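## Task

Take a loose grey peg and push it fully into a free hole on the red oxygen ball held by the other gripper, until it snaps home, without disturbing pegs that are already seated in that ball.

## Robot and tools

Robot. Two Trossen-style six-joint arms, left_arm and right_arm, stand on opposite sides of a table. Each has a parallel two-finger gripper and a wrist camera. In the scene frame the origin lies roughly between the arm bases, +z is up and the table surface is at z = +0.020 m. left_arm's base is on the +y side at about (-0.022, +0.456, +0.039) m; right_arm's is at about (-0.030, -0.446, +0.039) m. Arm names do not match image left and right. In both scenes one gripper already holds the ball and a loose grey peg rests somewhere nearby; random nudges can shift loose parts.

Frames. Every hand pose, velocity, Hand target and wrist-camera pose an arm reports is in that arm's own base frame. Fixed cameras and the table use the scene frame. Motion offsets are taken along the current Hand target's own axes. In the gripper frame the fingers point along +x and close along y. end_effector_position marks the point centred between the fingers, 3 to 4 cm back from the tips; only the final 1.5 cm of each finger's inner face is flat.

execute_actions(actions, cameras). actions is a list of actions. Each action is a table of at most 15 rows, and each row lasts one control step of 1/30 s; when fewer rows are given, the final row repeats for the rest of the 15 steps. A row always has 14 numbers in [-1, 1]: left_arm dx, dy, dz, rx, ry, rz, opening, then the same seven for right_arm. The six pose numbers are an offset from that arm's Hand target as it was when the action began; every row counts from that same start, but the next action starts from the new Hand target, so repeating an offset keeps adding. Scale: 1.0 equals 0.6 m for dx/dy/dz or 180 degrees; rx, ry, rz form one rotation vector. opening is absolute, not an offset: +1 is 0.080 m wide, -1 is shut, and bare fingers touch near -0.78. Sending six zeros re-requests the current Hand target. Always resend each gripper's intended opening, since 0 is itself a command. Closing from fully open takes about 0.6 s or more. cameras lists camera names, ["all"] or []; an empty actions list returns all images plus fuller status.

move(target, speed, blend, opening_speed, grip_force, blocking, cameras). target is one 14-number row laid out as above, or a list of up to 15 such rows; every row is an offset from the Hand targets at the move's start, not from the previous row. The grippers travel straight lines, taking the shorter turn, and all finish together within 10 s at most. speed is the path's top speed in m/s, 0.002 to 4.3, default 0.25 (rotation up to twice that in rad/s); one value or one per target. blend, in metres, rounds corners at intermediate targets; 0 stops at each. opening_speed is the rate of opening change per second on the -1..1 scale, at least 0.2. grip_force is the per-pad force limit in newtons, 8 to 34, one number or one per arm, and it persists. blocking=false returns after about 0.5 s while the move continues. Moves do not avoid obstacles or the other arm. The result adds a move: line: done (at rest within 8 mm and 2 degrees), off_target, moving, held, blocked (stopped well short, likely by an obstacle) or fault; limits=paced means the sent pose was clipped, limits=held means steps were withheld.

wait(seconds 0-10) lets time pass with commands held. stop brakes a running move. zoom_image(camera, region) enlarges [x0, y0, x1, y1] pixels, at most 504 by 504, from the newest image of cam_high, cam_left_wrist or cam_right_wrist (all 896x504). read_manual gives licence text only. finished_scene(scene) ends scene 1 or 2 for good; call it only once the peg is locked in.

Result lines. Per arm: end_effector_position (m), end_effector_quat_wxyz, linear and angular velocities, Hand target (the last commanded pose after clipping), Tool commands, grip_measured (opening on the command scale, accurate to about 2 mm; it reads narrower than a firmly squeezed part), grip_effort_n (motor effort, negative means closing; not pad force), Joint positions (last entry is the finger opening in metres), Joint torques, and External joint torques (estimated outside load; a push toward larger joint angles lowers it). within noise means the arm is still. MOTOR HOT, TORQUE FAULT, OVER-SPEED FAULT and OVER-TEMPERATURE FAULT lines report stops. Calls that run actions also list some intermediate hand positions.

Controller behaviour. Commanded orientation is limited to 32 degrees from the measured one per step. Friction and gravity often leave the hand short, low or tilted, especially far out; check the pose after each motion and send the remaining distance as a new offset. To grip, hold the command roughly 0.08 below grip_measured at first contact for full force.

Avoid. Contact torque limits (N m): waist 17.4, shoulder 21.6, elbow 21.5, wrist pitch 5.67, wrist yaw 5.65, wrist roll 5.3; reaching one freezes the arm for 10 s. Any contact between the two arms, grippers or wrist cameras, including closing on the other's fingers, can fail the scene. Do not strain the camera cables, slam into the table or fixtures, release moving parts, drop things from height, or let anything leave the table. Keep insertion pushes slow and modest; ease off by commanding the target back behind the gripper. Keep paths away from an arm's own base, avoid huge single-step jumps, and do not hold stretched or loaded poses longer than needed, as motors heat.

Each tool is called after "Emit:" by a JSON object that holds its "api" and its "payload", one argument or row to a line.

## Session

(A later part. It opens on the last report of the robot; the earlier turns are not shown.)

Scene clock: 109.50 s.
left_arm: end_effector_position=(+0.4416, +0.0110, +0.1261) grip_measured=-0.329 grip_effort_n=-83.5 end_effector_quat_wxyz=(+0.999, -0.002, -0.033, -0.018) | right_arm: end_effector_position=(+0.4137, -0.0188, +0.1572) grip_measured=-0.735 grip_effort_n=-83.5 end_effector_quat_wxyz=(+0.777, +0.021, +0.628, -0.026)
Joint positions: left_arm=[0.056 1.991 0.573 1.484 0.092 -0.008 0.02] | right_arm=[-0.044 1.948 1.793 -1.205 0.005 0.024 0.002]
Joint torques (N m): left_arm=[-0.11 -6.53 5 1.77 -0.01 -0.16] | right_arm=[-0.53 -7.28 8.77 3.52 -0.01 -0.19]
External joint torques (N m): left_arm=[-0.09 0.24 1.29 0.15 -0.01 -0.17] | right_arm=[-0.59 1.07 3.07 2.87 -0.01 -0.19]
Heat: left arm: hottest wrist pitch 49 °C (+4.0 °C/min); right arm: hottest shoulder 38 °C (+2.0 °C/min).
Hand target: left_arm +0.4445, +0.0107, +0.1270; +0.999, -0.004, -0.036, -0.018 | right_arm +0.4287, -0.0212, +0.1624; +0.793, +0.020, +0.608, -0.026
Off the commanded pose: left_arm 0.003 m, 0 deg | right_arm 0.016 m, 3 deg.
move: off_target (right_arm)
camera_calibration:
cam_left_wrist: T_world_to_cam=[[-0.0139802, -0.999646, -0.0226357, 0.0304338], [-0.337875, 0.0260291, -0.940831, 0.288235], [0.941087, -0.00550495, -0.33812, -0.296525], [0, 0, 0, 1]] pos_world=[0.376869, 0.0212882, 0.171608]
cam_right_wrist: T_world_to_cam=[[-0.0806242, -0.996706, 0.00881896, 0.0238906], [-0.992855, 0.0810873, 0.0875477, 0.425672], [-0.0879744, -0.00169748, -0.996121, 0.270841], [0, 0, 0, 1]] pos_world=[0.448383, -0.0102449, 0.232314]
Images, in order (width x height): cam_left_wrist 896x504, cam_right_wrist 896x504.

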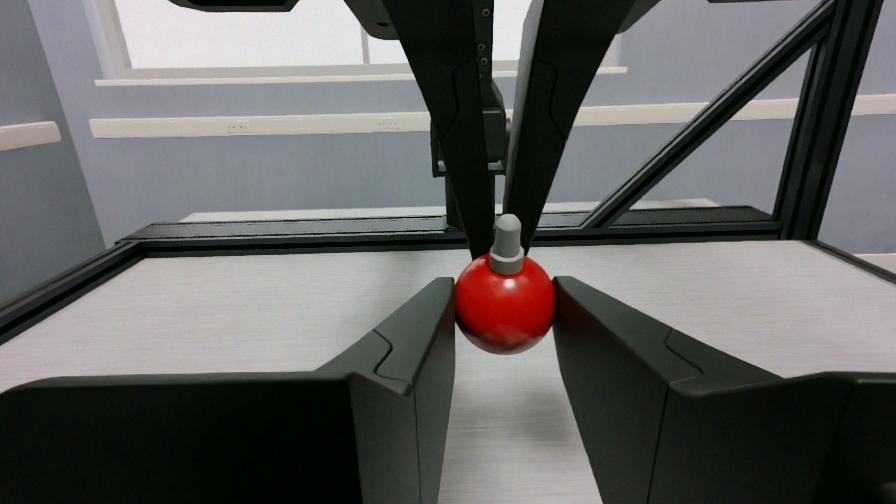

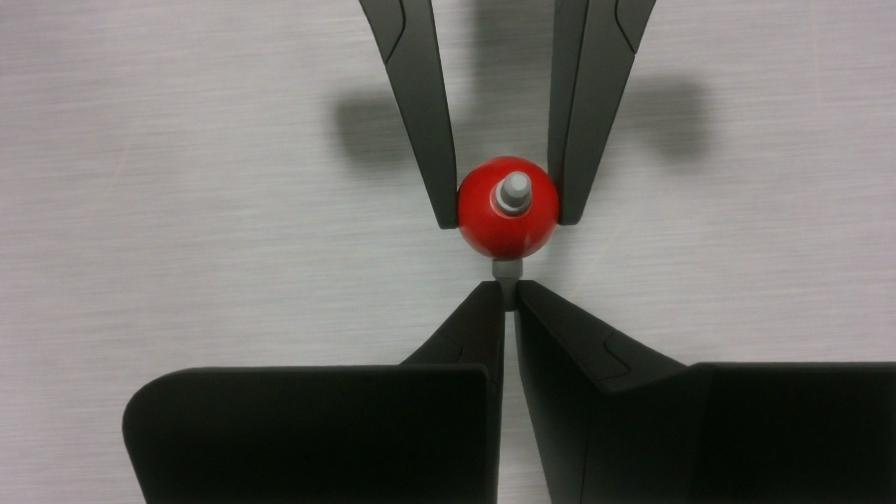

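Emit:
{"api": "move", "payload": {
  "target": [0, 0, 0, 0, 0, 0, -0.465, 0.0035, 0, 0.0129, 0, 0, 0, -0.9],
  "speed": 0.03,
  "cameras": ["cam_right_wrist"]
}}

Emit:
{"api": "zoom_image", "payload": {
  "camera": "cam_right_wrist",
  "region": [450, 200, 570, 320]
}}

Scene clock: 111.20 s.
left_arm: end_effector_position=(+0.4400, +0.0112, +0.1239) grip_measured=-0.329 grip_effort_n=-83.5 end_effector_quat_wxyz=(+0.999, -0.002, -0.029, -0.018) | right_arm: end_effector_position=(+0.4170, -0.0193, +0.1549) grip_measured=-0.735 grip_effort_n=-83.5 end_effector_quat_wxyz=(+0.771, +0.022, +0.636, -0.027)
Joint positions: left_arm=[0.057 1.991 0.566 1.484 0.092 -0.008 0.02] | right_arm=[-0.044 1.98 1.833 -1.233 0.005 0.024 0.002]
Joint torques (N m): left_arm=[-0.19 -6.52 5.79 1.78 -0.01 -0.16] | right_arm=[-0.41 -7.42 9.39 4.5 0.01 -0.19]
External joint torques (N m): left_arm=[-0.16 0.18 2.15 0.17 -0.01 -0.17] | right_arm=[-0.48 1.11 3.66 3.85 0.01 -0.19]
Heat: left arm: hottest wrist pitch 49 °C (+4.1 °C/min); right arm: hottest wrist pitch 40 °C (+3.0 °C/min).
Hand target: left_arm +0.4445, +0.0107, +0.1270; +0.999, -0.004, -0.036, -0.018 | right_arm +0.4367, -0.0218, +0.1622; +0.793, +0.020, +0.609, -0.026
Off the commanded pose: left_arm 0.006 m, 1 deg | right_arm 0.021 m, 4 deg.
move: off_target (right_arm)
camera_calibration:
cam_right_wrist: T_world_to_cam=[[-0.0812045, -0.996651, 0.00960589, 0.0238932], [-0.990781, 0.0817673, 0.108019, 0.425172], [-0.108442, -0.000745727, -0.994102, 0.27705], [0, 0, 0, 1]] pos_world=[0.453236, -0.0107454, 0.22926]
Images, in order (width x height): cam_right_wrist 896x504.

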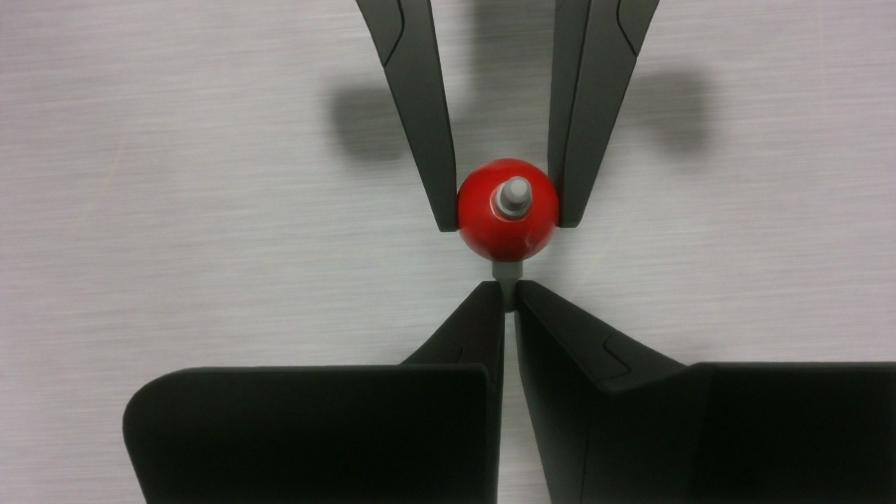

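Scaled by 4.200 from the camera's 896x504 image, which has a finer 1280x720 frame.

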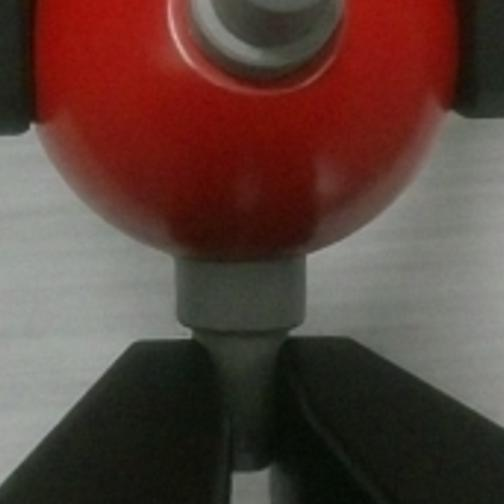

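Emit:
{"api": "move", "payload": {
  "target": [0, 0, 0, 0, 0, 0, -0.465, -0.0151, 0.003, -0.0563, 0, 0, 0, -0.9],
  "speed": 0.04,
  "cameras": ["cam_right_wrist"]
}}

Emit:
{"api": "zoom_image", "payload": {
  "camera": "cam_right_wrist",
  "region": [450, 200, 570, 320]
}}

Scene clock: 113.50 s.
left_arm: end_effector_position=(+0.4436, +0.0114, +0.1274) grip_measured=-0.329 grip_effort_n=-83.5 end_effector_quat_wxyz=(+0.999, -0.002, -0.036, -0.018) | right_arm: end_effector_position=(+0.4074, -0.0183, +0.1579) grip_measured=-0.735 grip_effort_n=-83.5 end_effector_quat_wxyz=(+0.792, +0.021, +0.609, -0.026)
Joint positions: left_arm=[0.057 1.994 0.583 1.483 0.092 -0.008 0.02] | right_arm=[-0.043 1.878 1.692 -1.125 0.005 0.024 0.002]
Joint torques (N m): left_arm=[-0.2 -7.03 3.96 1.81 -0.02 -0.16] | right_arm=[0.1 -11.44 3.74 0.12 0.03 0.05]
External joint torques (N m): left_arm=[-0.21 -0.23 0.25 0.2 -0.01 -0.16] | right_arm=[0.06 -3.5 -2.03 -0.6 0.02 0.05]
Heat: left arm: hottest wrist pitch 49 °C (+4.0 °C/min); right arm: hottest wrist pitch 42 °C (+5.0 °C/min).
Hand target: left_arm +0.4445, +0.0107, +0.1270; +0.999, -0.004, -0.036, -0.018 | right_arm +0.4019, -0.0177, +0.1622; +0.793, +0.020, +0.609, -0.026
Off the commanded pose: left_arm 0.001 m, 0 deg | right_arm 0.007 m, 0 deg.
move: done
camera_calibration:
cam_right_wrist: T_world_to_cam=[[-0.0803071, -0.996746, 0.00700545, 0.0241496], [-0.995998, 0.0805194, 0.0387806, 0.42827], [-0.0392185, -0.00386306, -0.999223, 0.251573], [0, 0, 0, 1]] pos_world=[0.438362, -0.00944127, 0.234599]
Images, in order (width x height): cam_right_wrist 896x504.

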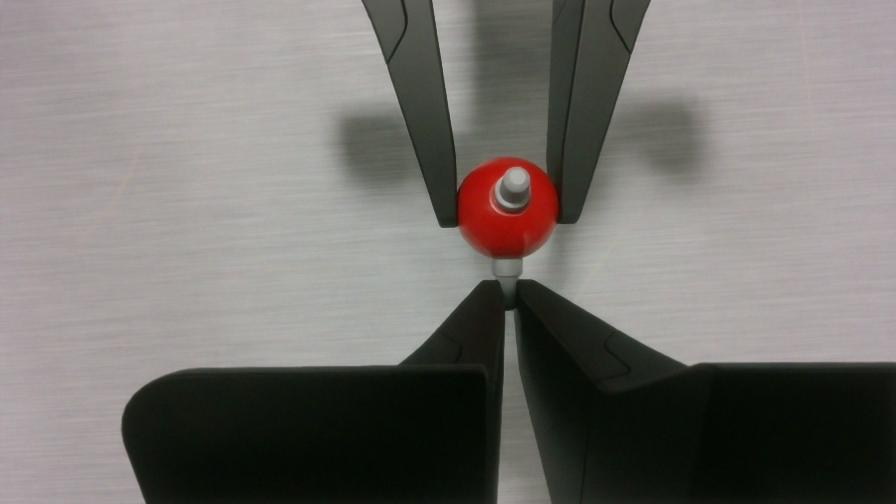

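Scaled by 4.200 from the camera's 896x504 image, which has a finer 1280x720 frame.

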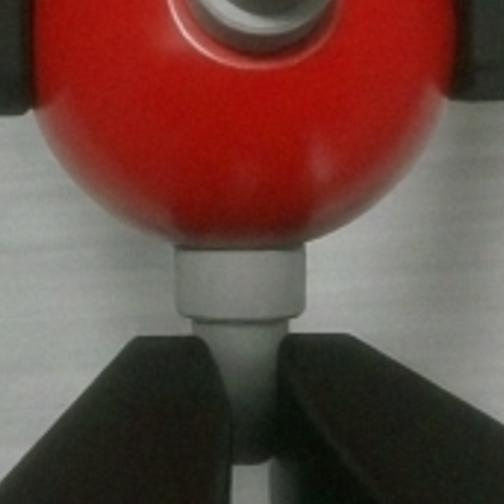

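Emit:
{"api": "move", "payload": {
  "target": [0, 0, 0, 0, 0, 0, -0.465, -0.0065, 0.0, -0.0242, 0, 0, 0, -0.9],
  "speed": 0.03,
  "cameras": ["cam_right_wrist"]
}}

Emit:
{"api": "zoom_image", "payload": {
  "camera": "cam_right_wrist",
  "region": [450, 200, 570, 320]
}}

Scene clock: 115.00 s.
left_arm: end_effector_position=(+0.4473, +0.0114, +0.1328) grip_measured=-0.329 grip_effort_n=-83.5 end_effector_quat_wxyz=(+0.999, -0.001, -0.044, -0.018) | right_arm: end_effector_position=(+0.4008, -0.0177, +0.1632) grip_measured=-0.735 grip_effort_n=-83.5 end_effector_quat_wxyz=(+0.803, +0.021, +0.595, -0.026)
Joint positions: left_arm=[0.057 1.994 0.6 1.483 0.092 -0.008 0.02] | right_arm=[-0.042 1.822 1.631 -1.084 0.005 0.024 0.002]
Joint torques (N m): left_arm=[-0.16 -7.17 1.98 1.8 -0.02 -0.16] | right_arm=[0.09 -11.2 2.31 -1.86 0.03 0.05]
External joint torques (N m): left_arm=[-0.18 -0.33 -1.8 0.21 -0.01 -0.17] | right_arm=[0.14 -3.57 -3.56 -2.65 0.02 0.05]
Heat: left arm: hottest wrist pitch 49 °C (+4.0 °C/min); right arm: hottest wrist pitch 41 °C (+4.0 °C/min).
Hand target: left_arm +0.4444, +0.0106, +0.1270; +0.999, -0.004, -0.036, -0.019 | right_arm +0.3869, -0.0167, +0.1624; +0.793, +0.020, +0.608, -0.026
Off the commanded pose: left_arm 0.007 m, 1 deg | right_arm 0.014 m, 2 deg.
move: off_target (right_arm)
camera_calibration:
cam_right_wrist: T_world_to_cam=[[-0.0797685, -0.996797, 0.00570991, 0.0241319], [-0.99681, 0.0797824, 0.00224073, 0.427764], [-0.0026891, -0.00551295, -0.999981, 0.242011], [0, 0, 0, 1]] pos_world=[0.428975, -0.00873926, 0.24091]
Images, in order (width x height): cam_right_wrist 896x504.

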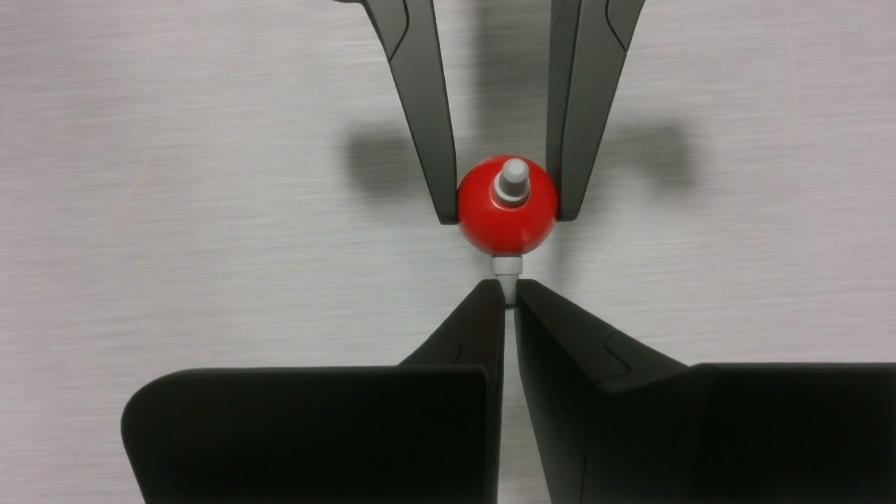

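Scaled by 4.200 from the camera's 896x504 image, which has a finer 1280x720 frame.

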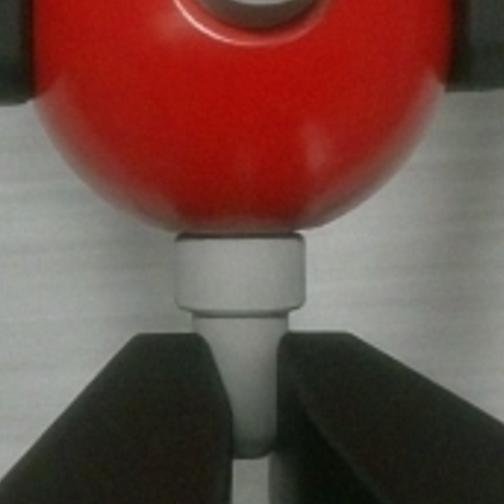

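Emit:
{"api": "move", "payload": {
  "target": [0, 0, 0, 0, 0, 0, -0.465, 0.0075, 0.0, 0.028, 0, 0, 0, -0.9],
  "speed": 0.03,
  "cameras": ["cam_right_wrist"]
}}

Emit:
{"api": "zoom_image", "payload": {
  "camera": "cam_right_wrist",
  "region": [450, 200, 570, 320]
}}

Scene clock: 118.27 s.
left_arm: end_effector_position=(+0.4468, +0.0114, +0.1327) grip_measured=-0.329 grip_effort_n=-83.5 end_effector_quat_wxyz=(+0.999, -0.001, -0.044, -0.018) | right_arm: end_effector_position=(+0.4036, -0.0178, +0.1644) grip_measured=-0.736 grip_effort_n=-83.5 end_effector_quat_wxyz=(+0.796, +0.021, +0.604, -0.026)
Joint positions: left_arm=[0.057 1.994 0.597 1.486 0.092 -0.008 0.02] | right_arm=[-0.042 1.853 1.682 -1.127 0.005 0.024 0.002]
Joint torques (N m): left_arm=[-0.16 -7.15 2.22 1.61 -0.02 -0.16] | right_arm=[0.05 -7.24 5.92 0.21 0.05 0.03]
External joint torques (N m): left_arm=[-0.14 -0.33 -1.54 0.02 -0.02 -0.16] | right_arm=[0.09 0.63 0.04 -0.56 0.04 0.03]
Heat: left arm: hottest wrist pitch 49 °C (+4.0 °C/min); right arm: hottest wrist pitch 41 °C (+4.0 °C/min).
Hand target: left_arm +0.4445, +0.0106, +0.1270; +0.999, -0.004, -0.036, -0.019 | right_arm +0.4042, -0.0179, +0.1622; +0.793, +0.020, +0.609, -0.026
Off the commanded pose: left_arm 0.006 m, 1 deg | right_arm 0.002 m, 1 deg.
move: done
camera_calibration:
cam_right_wrist: T_world_to_cam=[[-0.0796133, -0.996804, 0.00661882, 0.0240042], [-0.996468, 0.0797609, 0.026269, 0.426373], [-0.026713, -0.00450408, -0.999633, 0.252821], [0, 0, 0, 1]] pos_world=[0.433531, -0.00894164, 0.241369]
Images, in order (width x height): cam_right_wrist 896x504.

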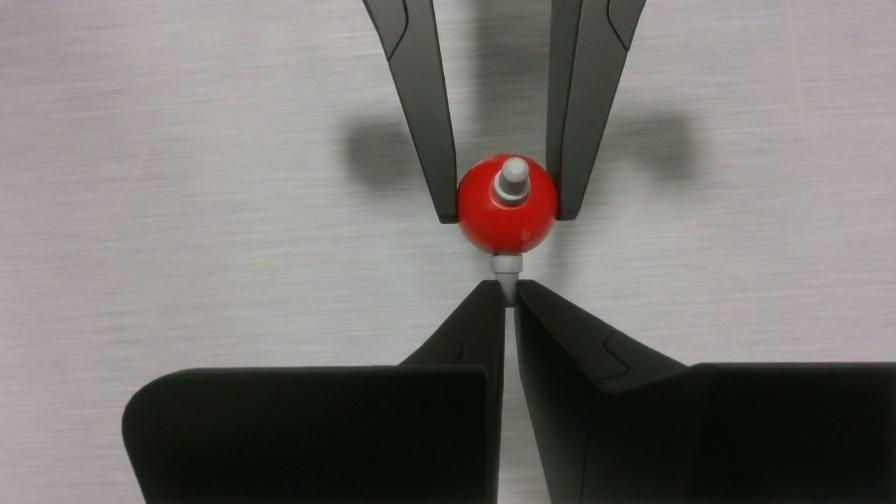

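Scaled by 4.200 from the camera's 896x504 image, which has a finer 1280x720 frame.

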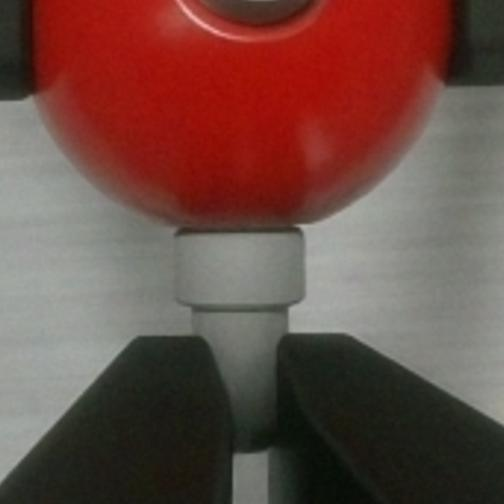

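Emit:
{"api": "move", "payload": {
  "target": [0, 0, 0, 0, 0, 0, -0.465, 0.0172, 0.0, 0.0643, 0, 0, 0, -0.9],
  "speed": 0.05,
  "cameras": ["cam_right_wrist"]
}}

Emit:
{"api": "zoom_image", "payload": {
  "camera": "cam_right_wrist",
  "region": [450, 200, 570, 320]
}}

Scene clock: 121.93 s.
left_arm: end_effector_position=(+0.4385, +0.0109, +0.1204) grip_measured=-0.329 grip_effort_n=-83.5 end_effector_quat_wxyz=(+1.000, -0.002, -0.025, -0.018) | right_arm: end_effector_position=(+0.4197, -0.0185, +0.1521) grip_measured=-0.736 grip_effort_n=-83.5 end_effector_quat_wxyz=(+0.764, +0.021, +0.645, -0.026)
Joint positions: left_arm=[0.057 1.994 0.559 1.484 0.092 -0.008 0.02] | right_arm=[-0.042 2.011 1.869 -1.261 0.005 0.024 0.002]
Joint torques (N m): left_arm=[-0.14 -6.98 6.48 1.75 -0.01 -0.16] | right_arm=[-0.19 -7.63 10.37 5.45 0.03 -0.06]
External joint torques (N m): left_arm=[-0.14 -0.24 2.86 0.12 0 -0.16] | right_arm=[-0.19 1.17 4.66 4.84 0.03 -0.06]
Heat: left arm: hottest wrist pitch 49 °C (+4.0 °C/min); right arm: hottest wrist pitch 42 °C (+5.0 °C/min).
Hand target: left_arm +0.4445, +0.0106, +0.1270; +0.999, -0.004, -0.036, -0.019 | right_arm +0.4441, -0.0205, +0.1622; +0.793, +0.020, +0.609, -0.026
Off the commanded pose: left_arm 0.009 m, 1 deg | right_arm 0.026 m, 5 deg.
move: off_target (left_arm, right_arm)
camera_calibration:
cam_right_wrist: T_world_to_cam=[[-0.0787308, -0.996842, 0.0103871, 0.0237528], [-0.98838, 0.079413, 0.12961, 0.42371], [-0.130026, -0.0000621184, -0.991511, 0.283276], [0, 0, 0, 1]] pos_world=[0.45749, -0.00995274, 0.225708]
Images, in order (width x height): cam_right_wrist 896x504.

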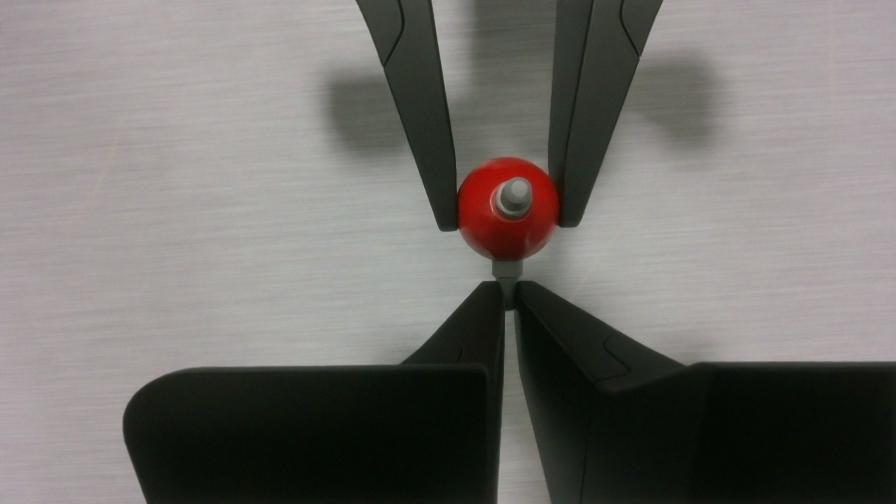

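Scaled by 4.200 from the camera's 896x504 image, which has a finer 1280x720 frame.

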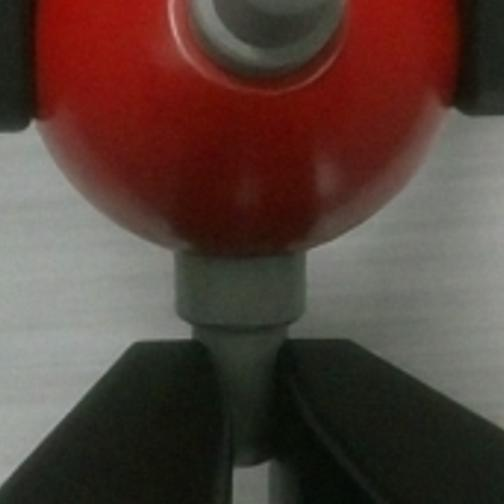

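Emit:
{"api": "move", "payload": {
  "target": [
    [0, 0, 0, 0, 0, 0, -0.465, -0.0172, 0.003, -0.0643, 0, 0, 0, -0.9],
    [0, 0, 0, 0, 0, 0, -0.465, -0.0172, 0.003, -0.0643, 0, 0, 0, -0.45]
  ],
  "speed": 0.05,
  "opening_speed": 0.5,
  "cameras": ["all"]
}}

Emit:
{"api": "zoom_image", "payload": {
  "camera": "cam_right_wrist",
  "region": [430, 150, 590, 310]
}}

Scene clock: 125.70 s.
left_arm: end_effector_position=(+0.4430, +0.0112, +0.1264) grip_measured=-0.329 grip_effort_n=-83.5 end_effector_quat_wxyz=(+0.999, -0.002, -0.034, -0.018) | right_arm: end_effector_position=(+0.4066, -0.0169, +0.1559) grip_measured=-0.454 grip_effort_n=17.0 end_effector_quat_wxyz=(+0.788, +0.020, +0.615, -0.025)
Joint positions: left_arm=[0.057 1.994 0.58 1.484 0.092 -0.008 0.02] | right_arm=[-0.039 1.886 1.698 -1.137 0.006 0.024 0.015]
Joint torques (N m): left_arm=[-0.15 -7.06 4.31 1.77 -0.02 -0.16] | right_arm=[0.3 -11.33 4.37 0.84 0.06 0.21]
External joint torques (N m): left_arm=[-0.15 -0.37 0.65 0.19 -0.01 -0.17] | right_arm=[0.31 -3.29 -1.46 0.11 0.05 0.21]
Heat: left arm: hottest wrist pitch 49 °C (+3.0 °C/min); right arm: hottest wrist pitch 44 °C (+7.0 °C/min).
Hand target: left_arm +0.4445, +0.0106, +0.1270; +0.999, -0.004, -0.036, -0.019 | right_arm +0.4044, -0.0161, +0.1622; +0.793, +0.020, +0.608, -0.027
Off the commanded pose: left_arm 0.002 m, 0 deg | right_arm 0.007 m, 1 deg.
move: done
camera_calibration:
cam_left_wrist: T_world_to_cam=[[-0.0135516, -0.999648, -0.0227955, 0.0305227], [-0.335802, 0.0260234, -0.941573, 0.288204], [0.941835, -0.0051051, -0.336036, -0.298333], [0, 0, 0, 1]] pos_world=[0.378173, 0.0214889, 0.17181]
cam_right_wrist: T_world_to_cam=[[-0.0772584, -0.996977, 0.00826216, 0.0239436], [-0.99558, 0.0775887, 0.052913, 0.424996], [-0.0533941, -0.00413768, -0.998565, 0.255184], [0, 0, 0, 1]] pos_world=[0.438593, -0.00804778, 0.232132]

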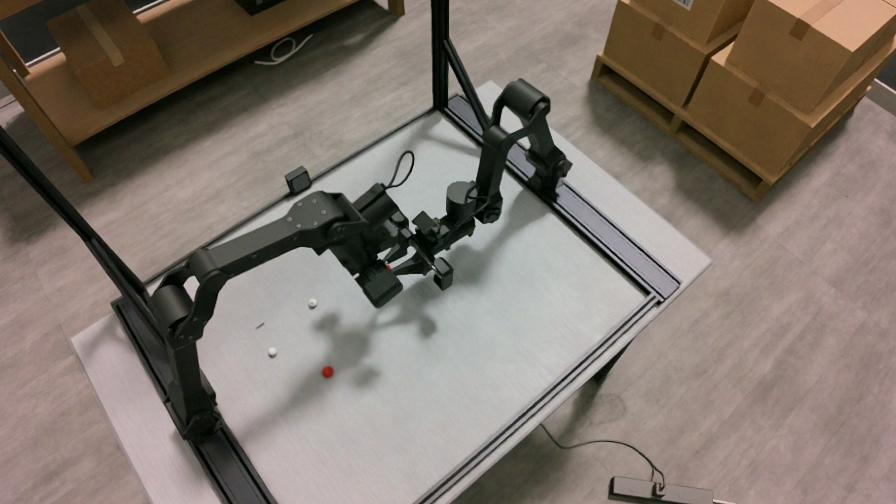

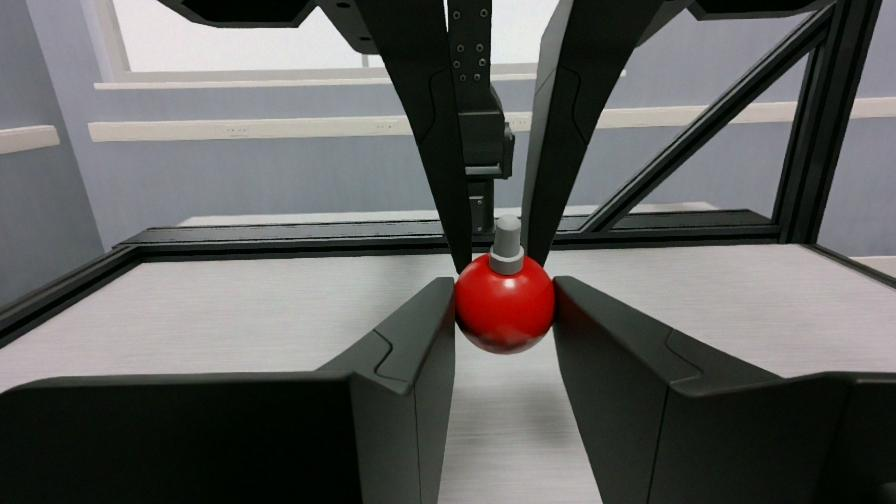

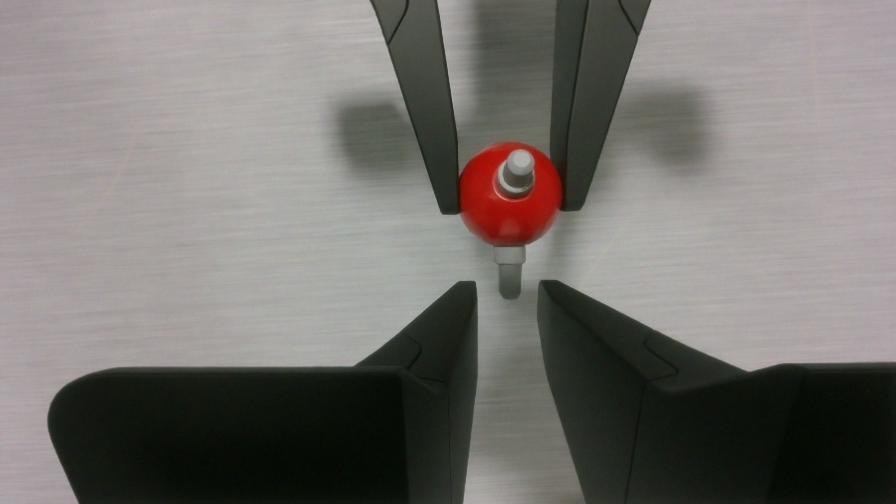

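Scaled by 3.150 from the camera's 896x504 image, which has a finer 1280x720 frame.

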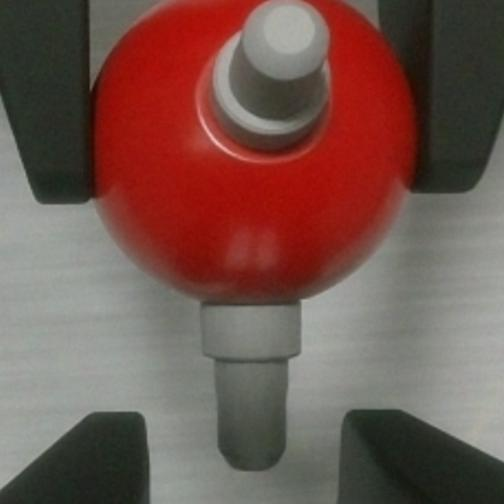

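Emit:
{"api": "move", "payload": {
  "target": [0, 0, 0, 0, 0, 0, -0.465, -0.0345, 0, -0.1288, 0, 0, 0, -0.45],
  "speed": 0.1,
  "cameras": ["all"]
}}

Emit:
{"api": "zoom_image", "payload": {
  "camera": "cam_right_wrist",
  "region": [450, 0, 590, 100]
}}

Scene clock: 127.47 s.
left_arm: end_effector_position=(+0.4430, +0.0112, +0.1264) grip_measured=-0.329 grip_effort_n=-83.5 end_effector_quat_wxyz=(+0.999, -0.002, -0.034, -0.018) | right_arm: end_effector_position=(+0.3264, -0.0113, +0.1588) grip_measured=-0.453 grip_effort_n=16.5 end_effector_quat_wxyz=(+0.789, +0.019, +0.614, -0.025)
Joint positions: left_arm=[0.057 1.994 0.58 1.484 0.092 -0.008 0.02] | right_arm=[-0.031 1.574 1.344 -1.094 0.007 0.03 0.015]
Joint torques (N m): left_arm=[-0.16 -7.07 4.31 1.77 -0.01 -0.17] | right_arm=[0.25 -8.53 4.26 1.01 0.08 0.23]
External joint torques (N m): left_arm=[-0.16 -0.26 0.59 0.15 -0.01 -0.17] | right_arm=[0.31 -2.74 -1.53 0.29 0.07 0.23]
Heat: left arm: hottest wrist pitch 49 °C (+3.0 °C/min); right arm: hottest wrist pitch 43 °C (+6.1 °C/min).
Hand target: left_arm +0.4445, +0.0106, +0.1270; +0.999, -0.004, -0.036, -0.019 | right_arm +0.3245, -0.0107, +0.1622; +0.793, +0.020, +0.609, -0.026
Off the commanded pose: left_arm 0.002 m, 0 deg | right_arm 0.004 m, 1 deg.
move: done
camera_calibration:
cam_left_wrist: T_world_to_cam=[[-0.0135516, -0.999648, -0.0227955, 0.0305227], [-0.335802, 0.0260234, -0.941573, 0.288204], [0.941835, -0.0051051, -0.336036, -0.298333], [0, 0, 0, 1]] pos_world=[0.378173, 0.0214889, 0.17181]
cam_right_wrist: T_world_to_cam=[[-0.0755633, -0.997108, 0.00805888, 0.0228265], [-0.995836, 0.0758753, 0.0505312, 0.344995], [-0.0509966, -0.00420702, -0.99869, 0.252975], [0, 0, 0, 1]] pos_world=[0.358184, -0.00235181, 0.235027]

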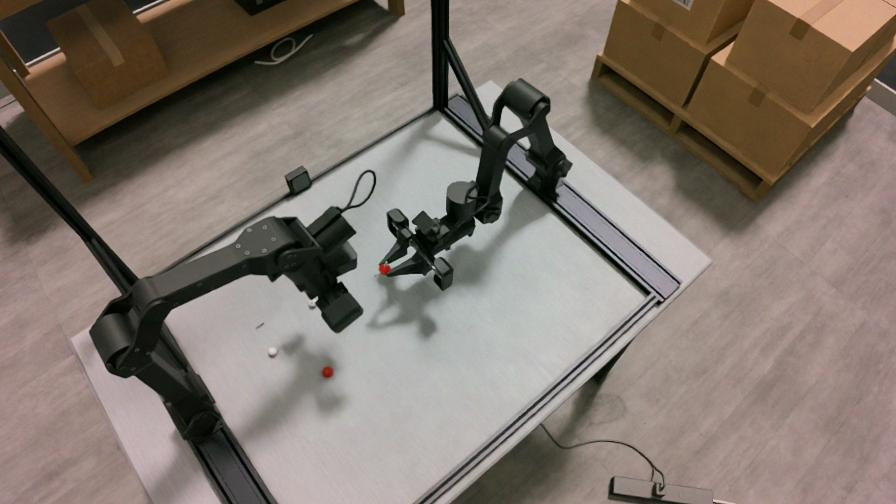

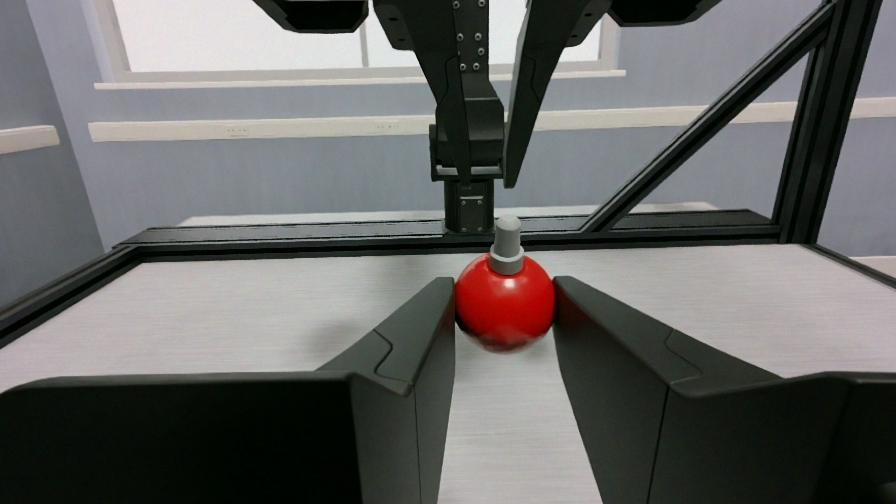

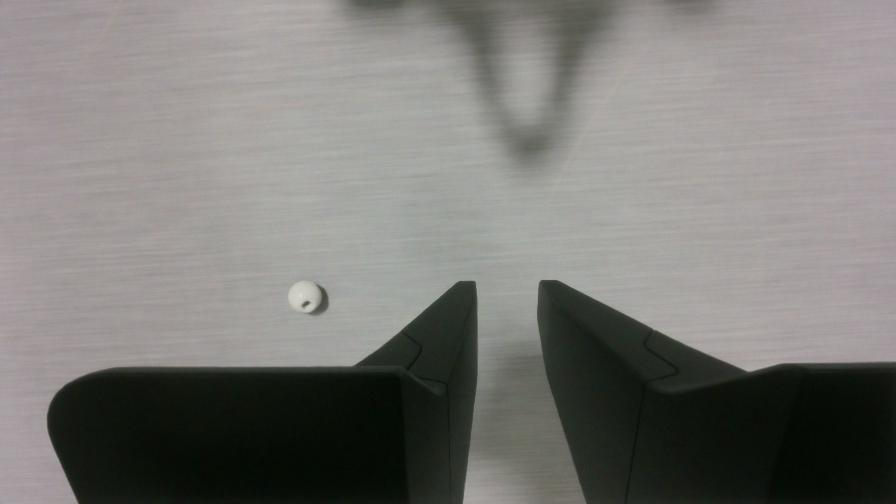

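Scaled by 3.600 from the camera's 896x504 image, which has a finer 1280x720 frame.

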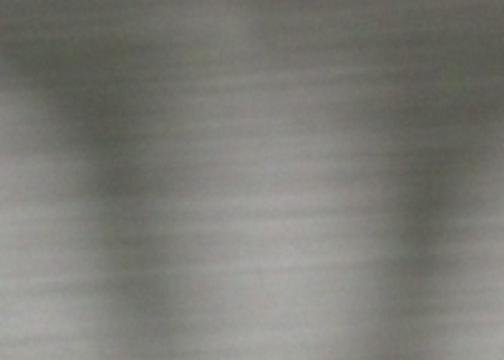

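Emit:
{"api": "finished_scene", "payload": {
  "scene": 2
}}

The scene is finished: the task was done.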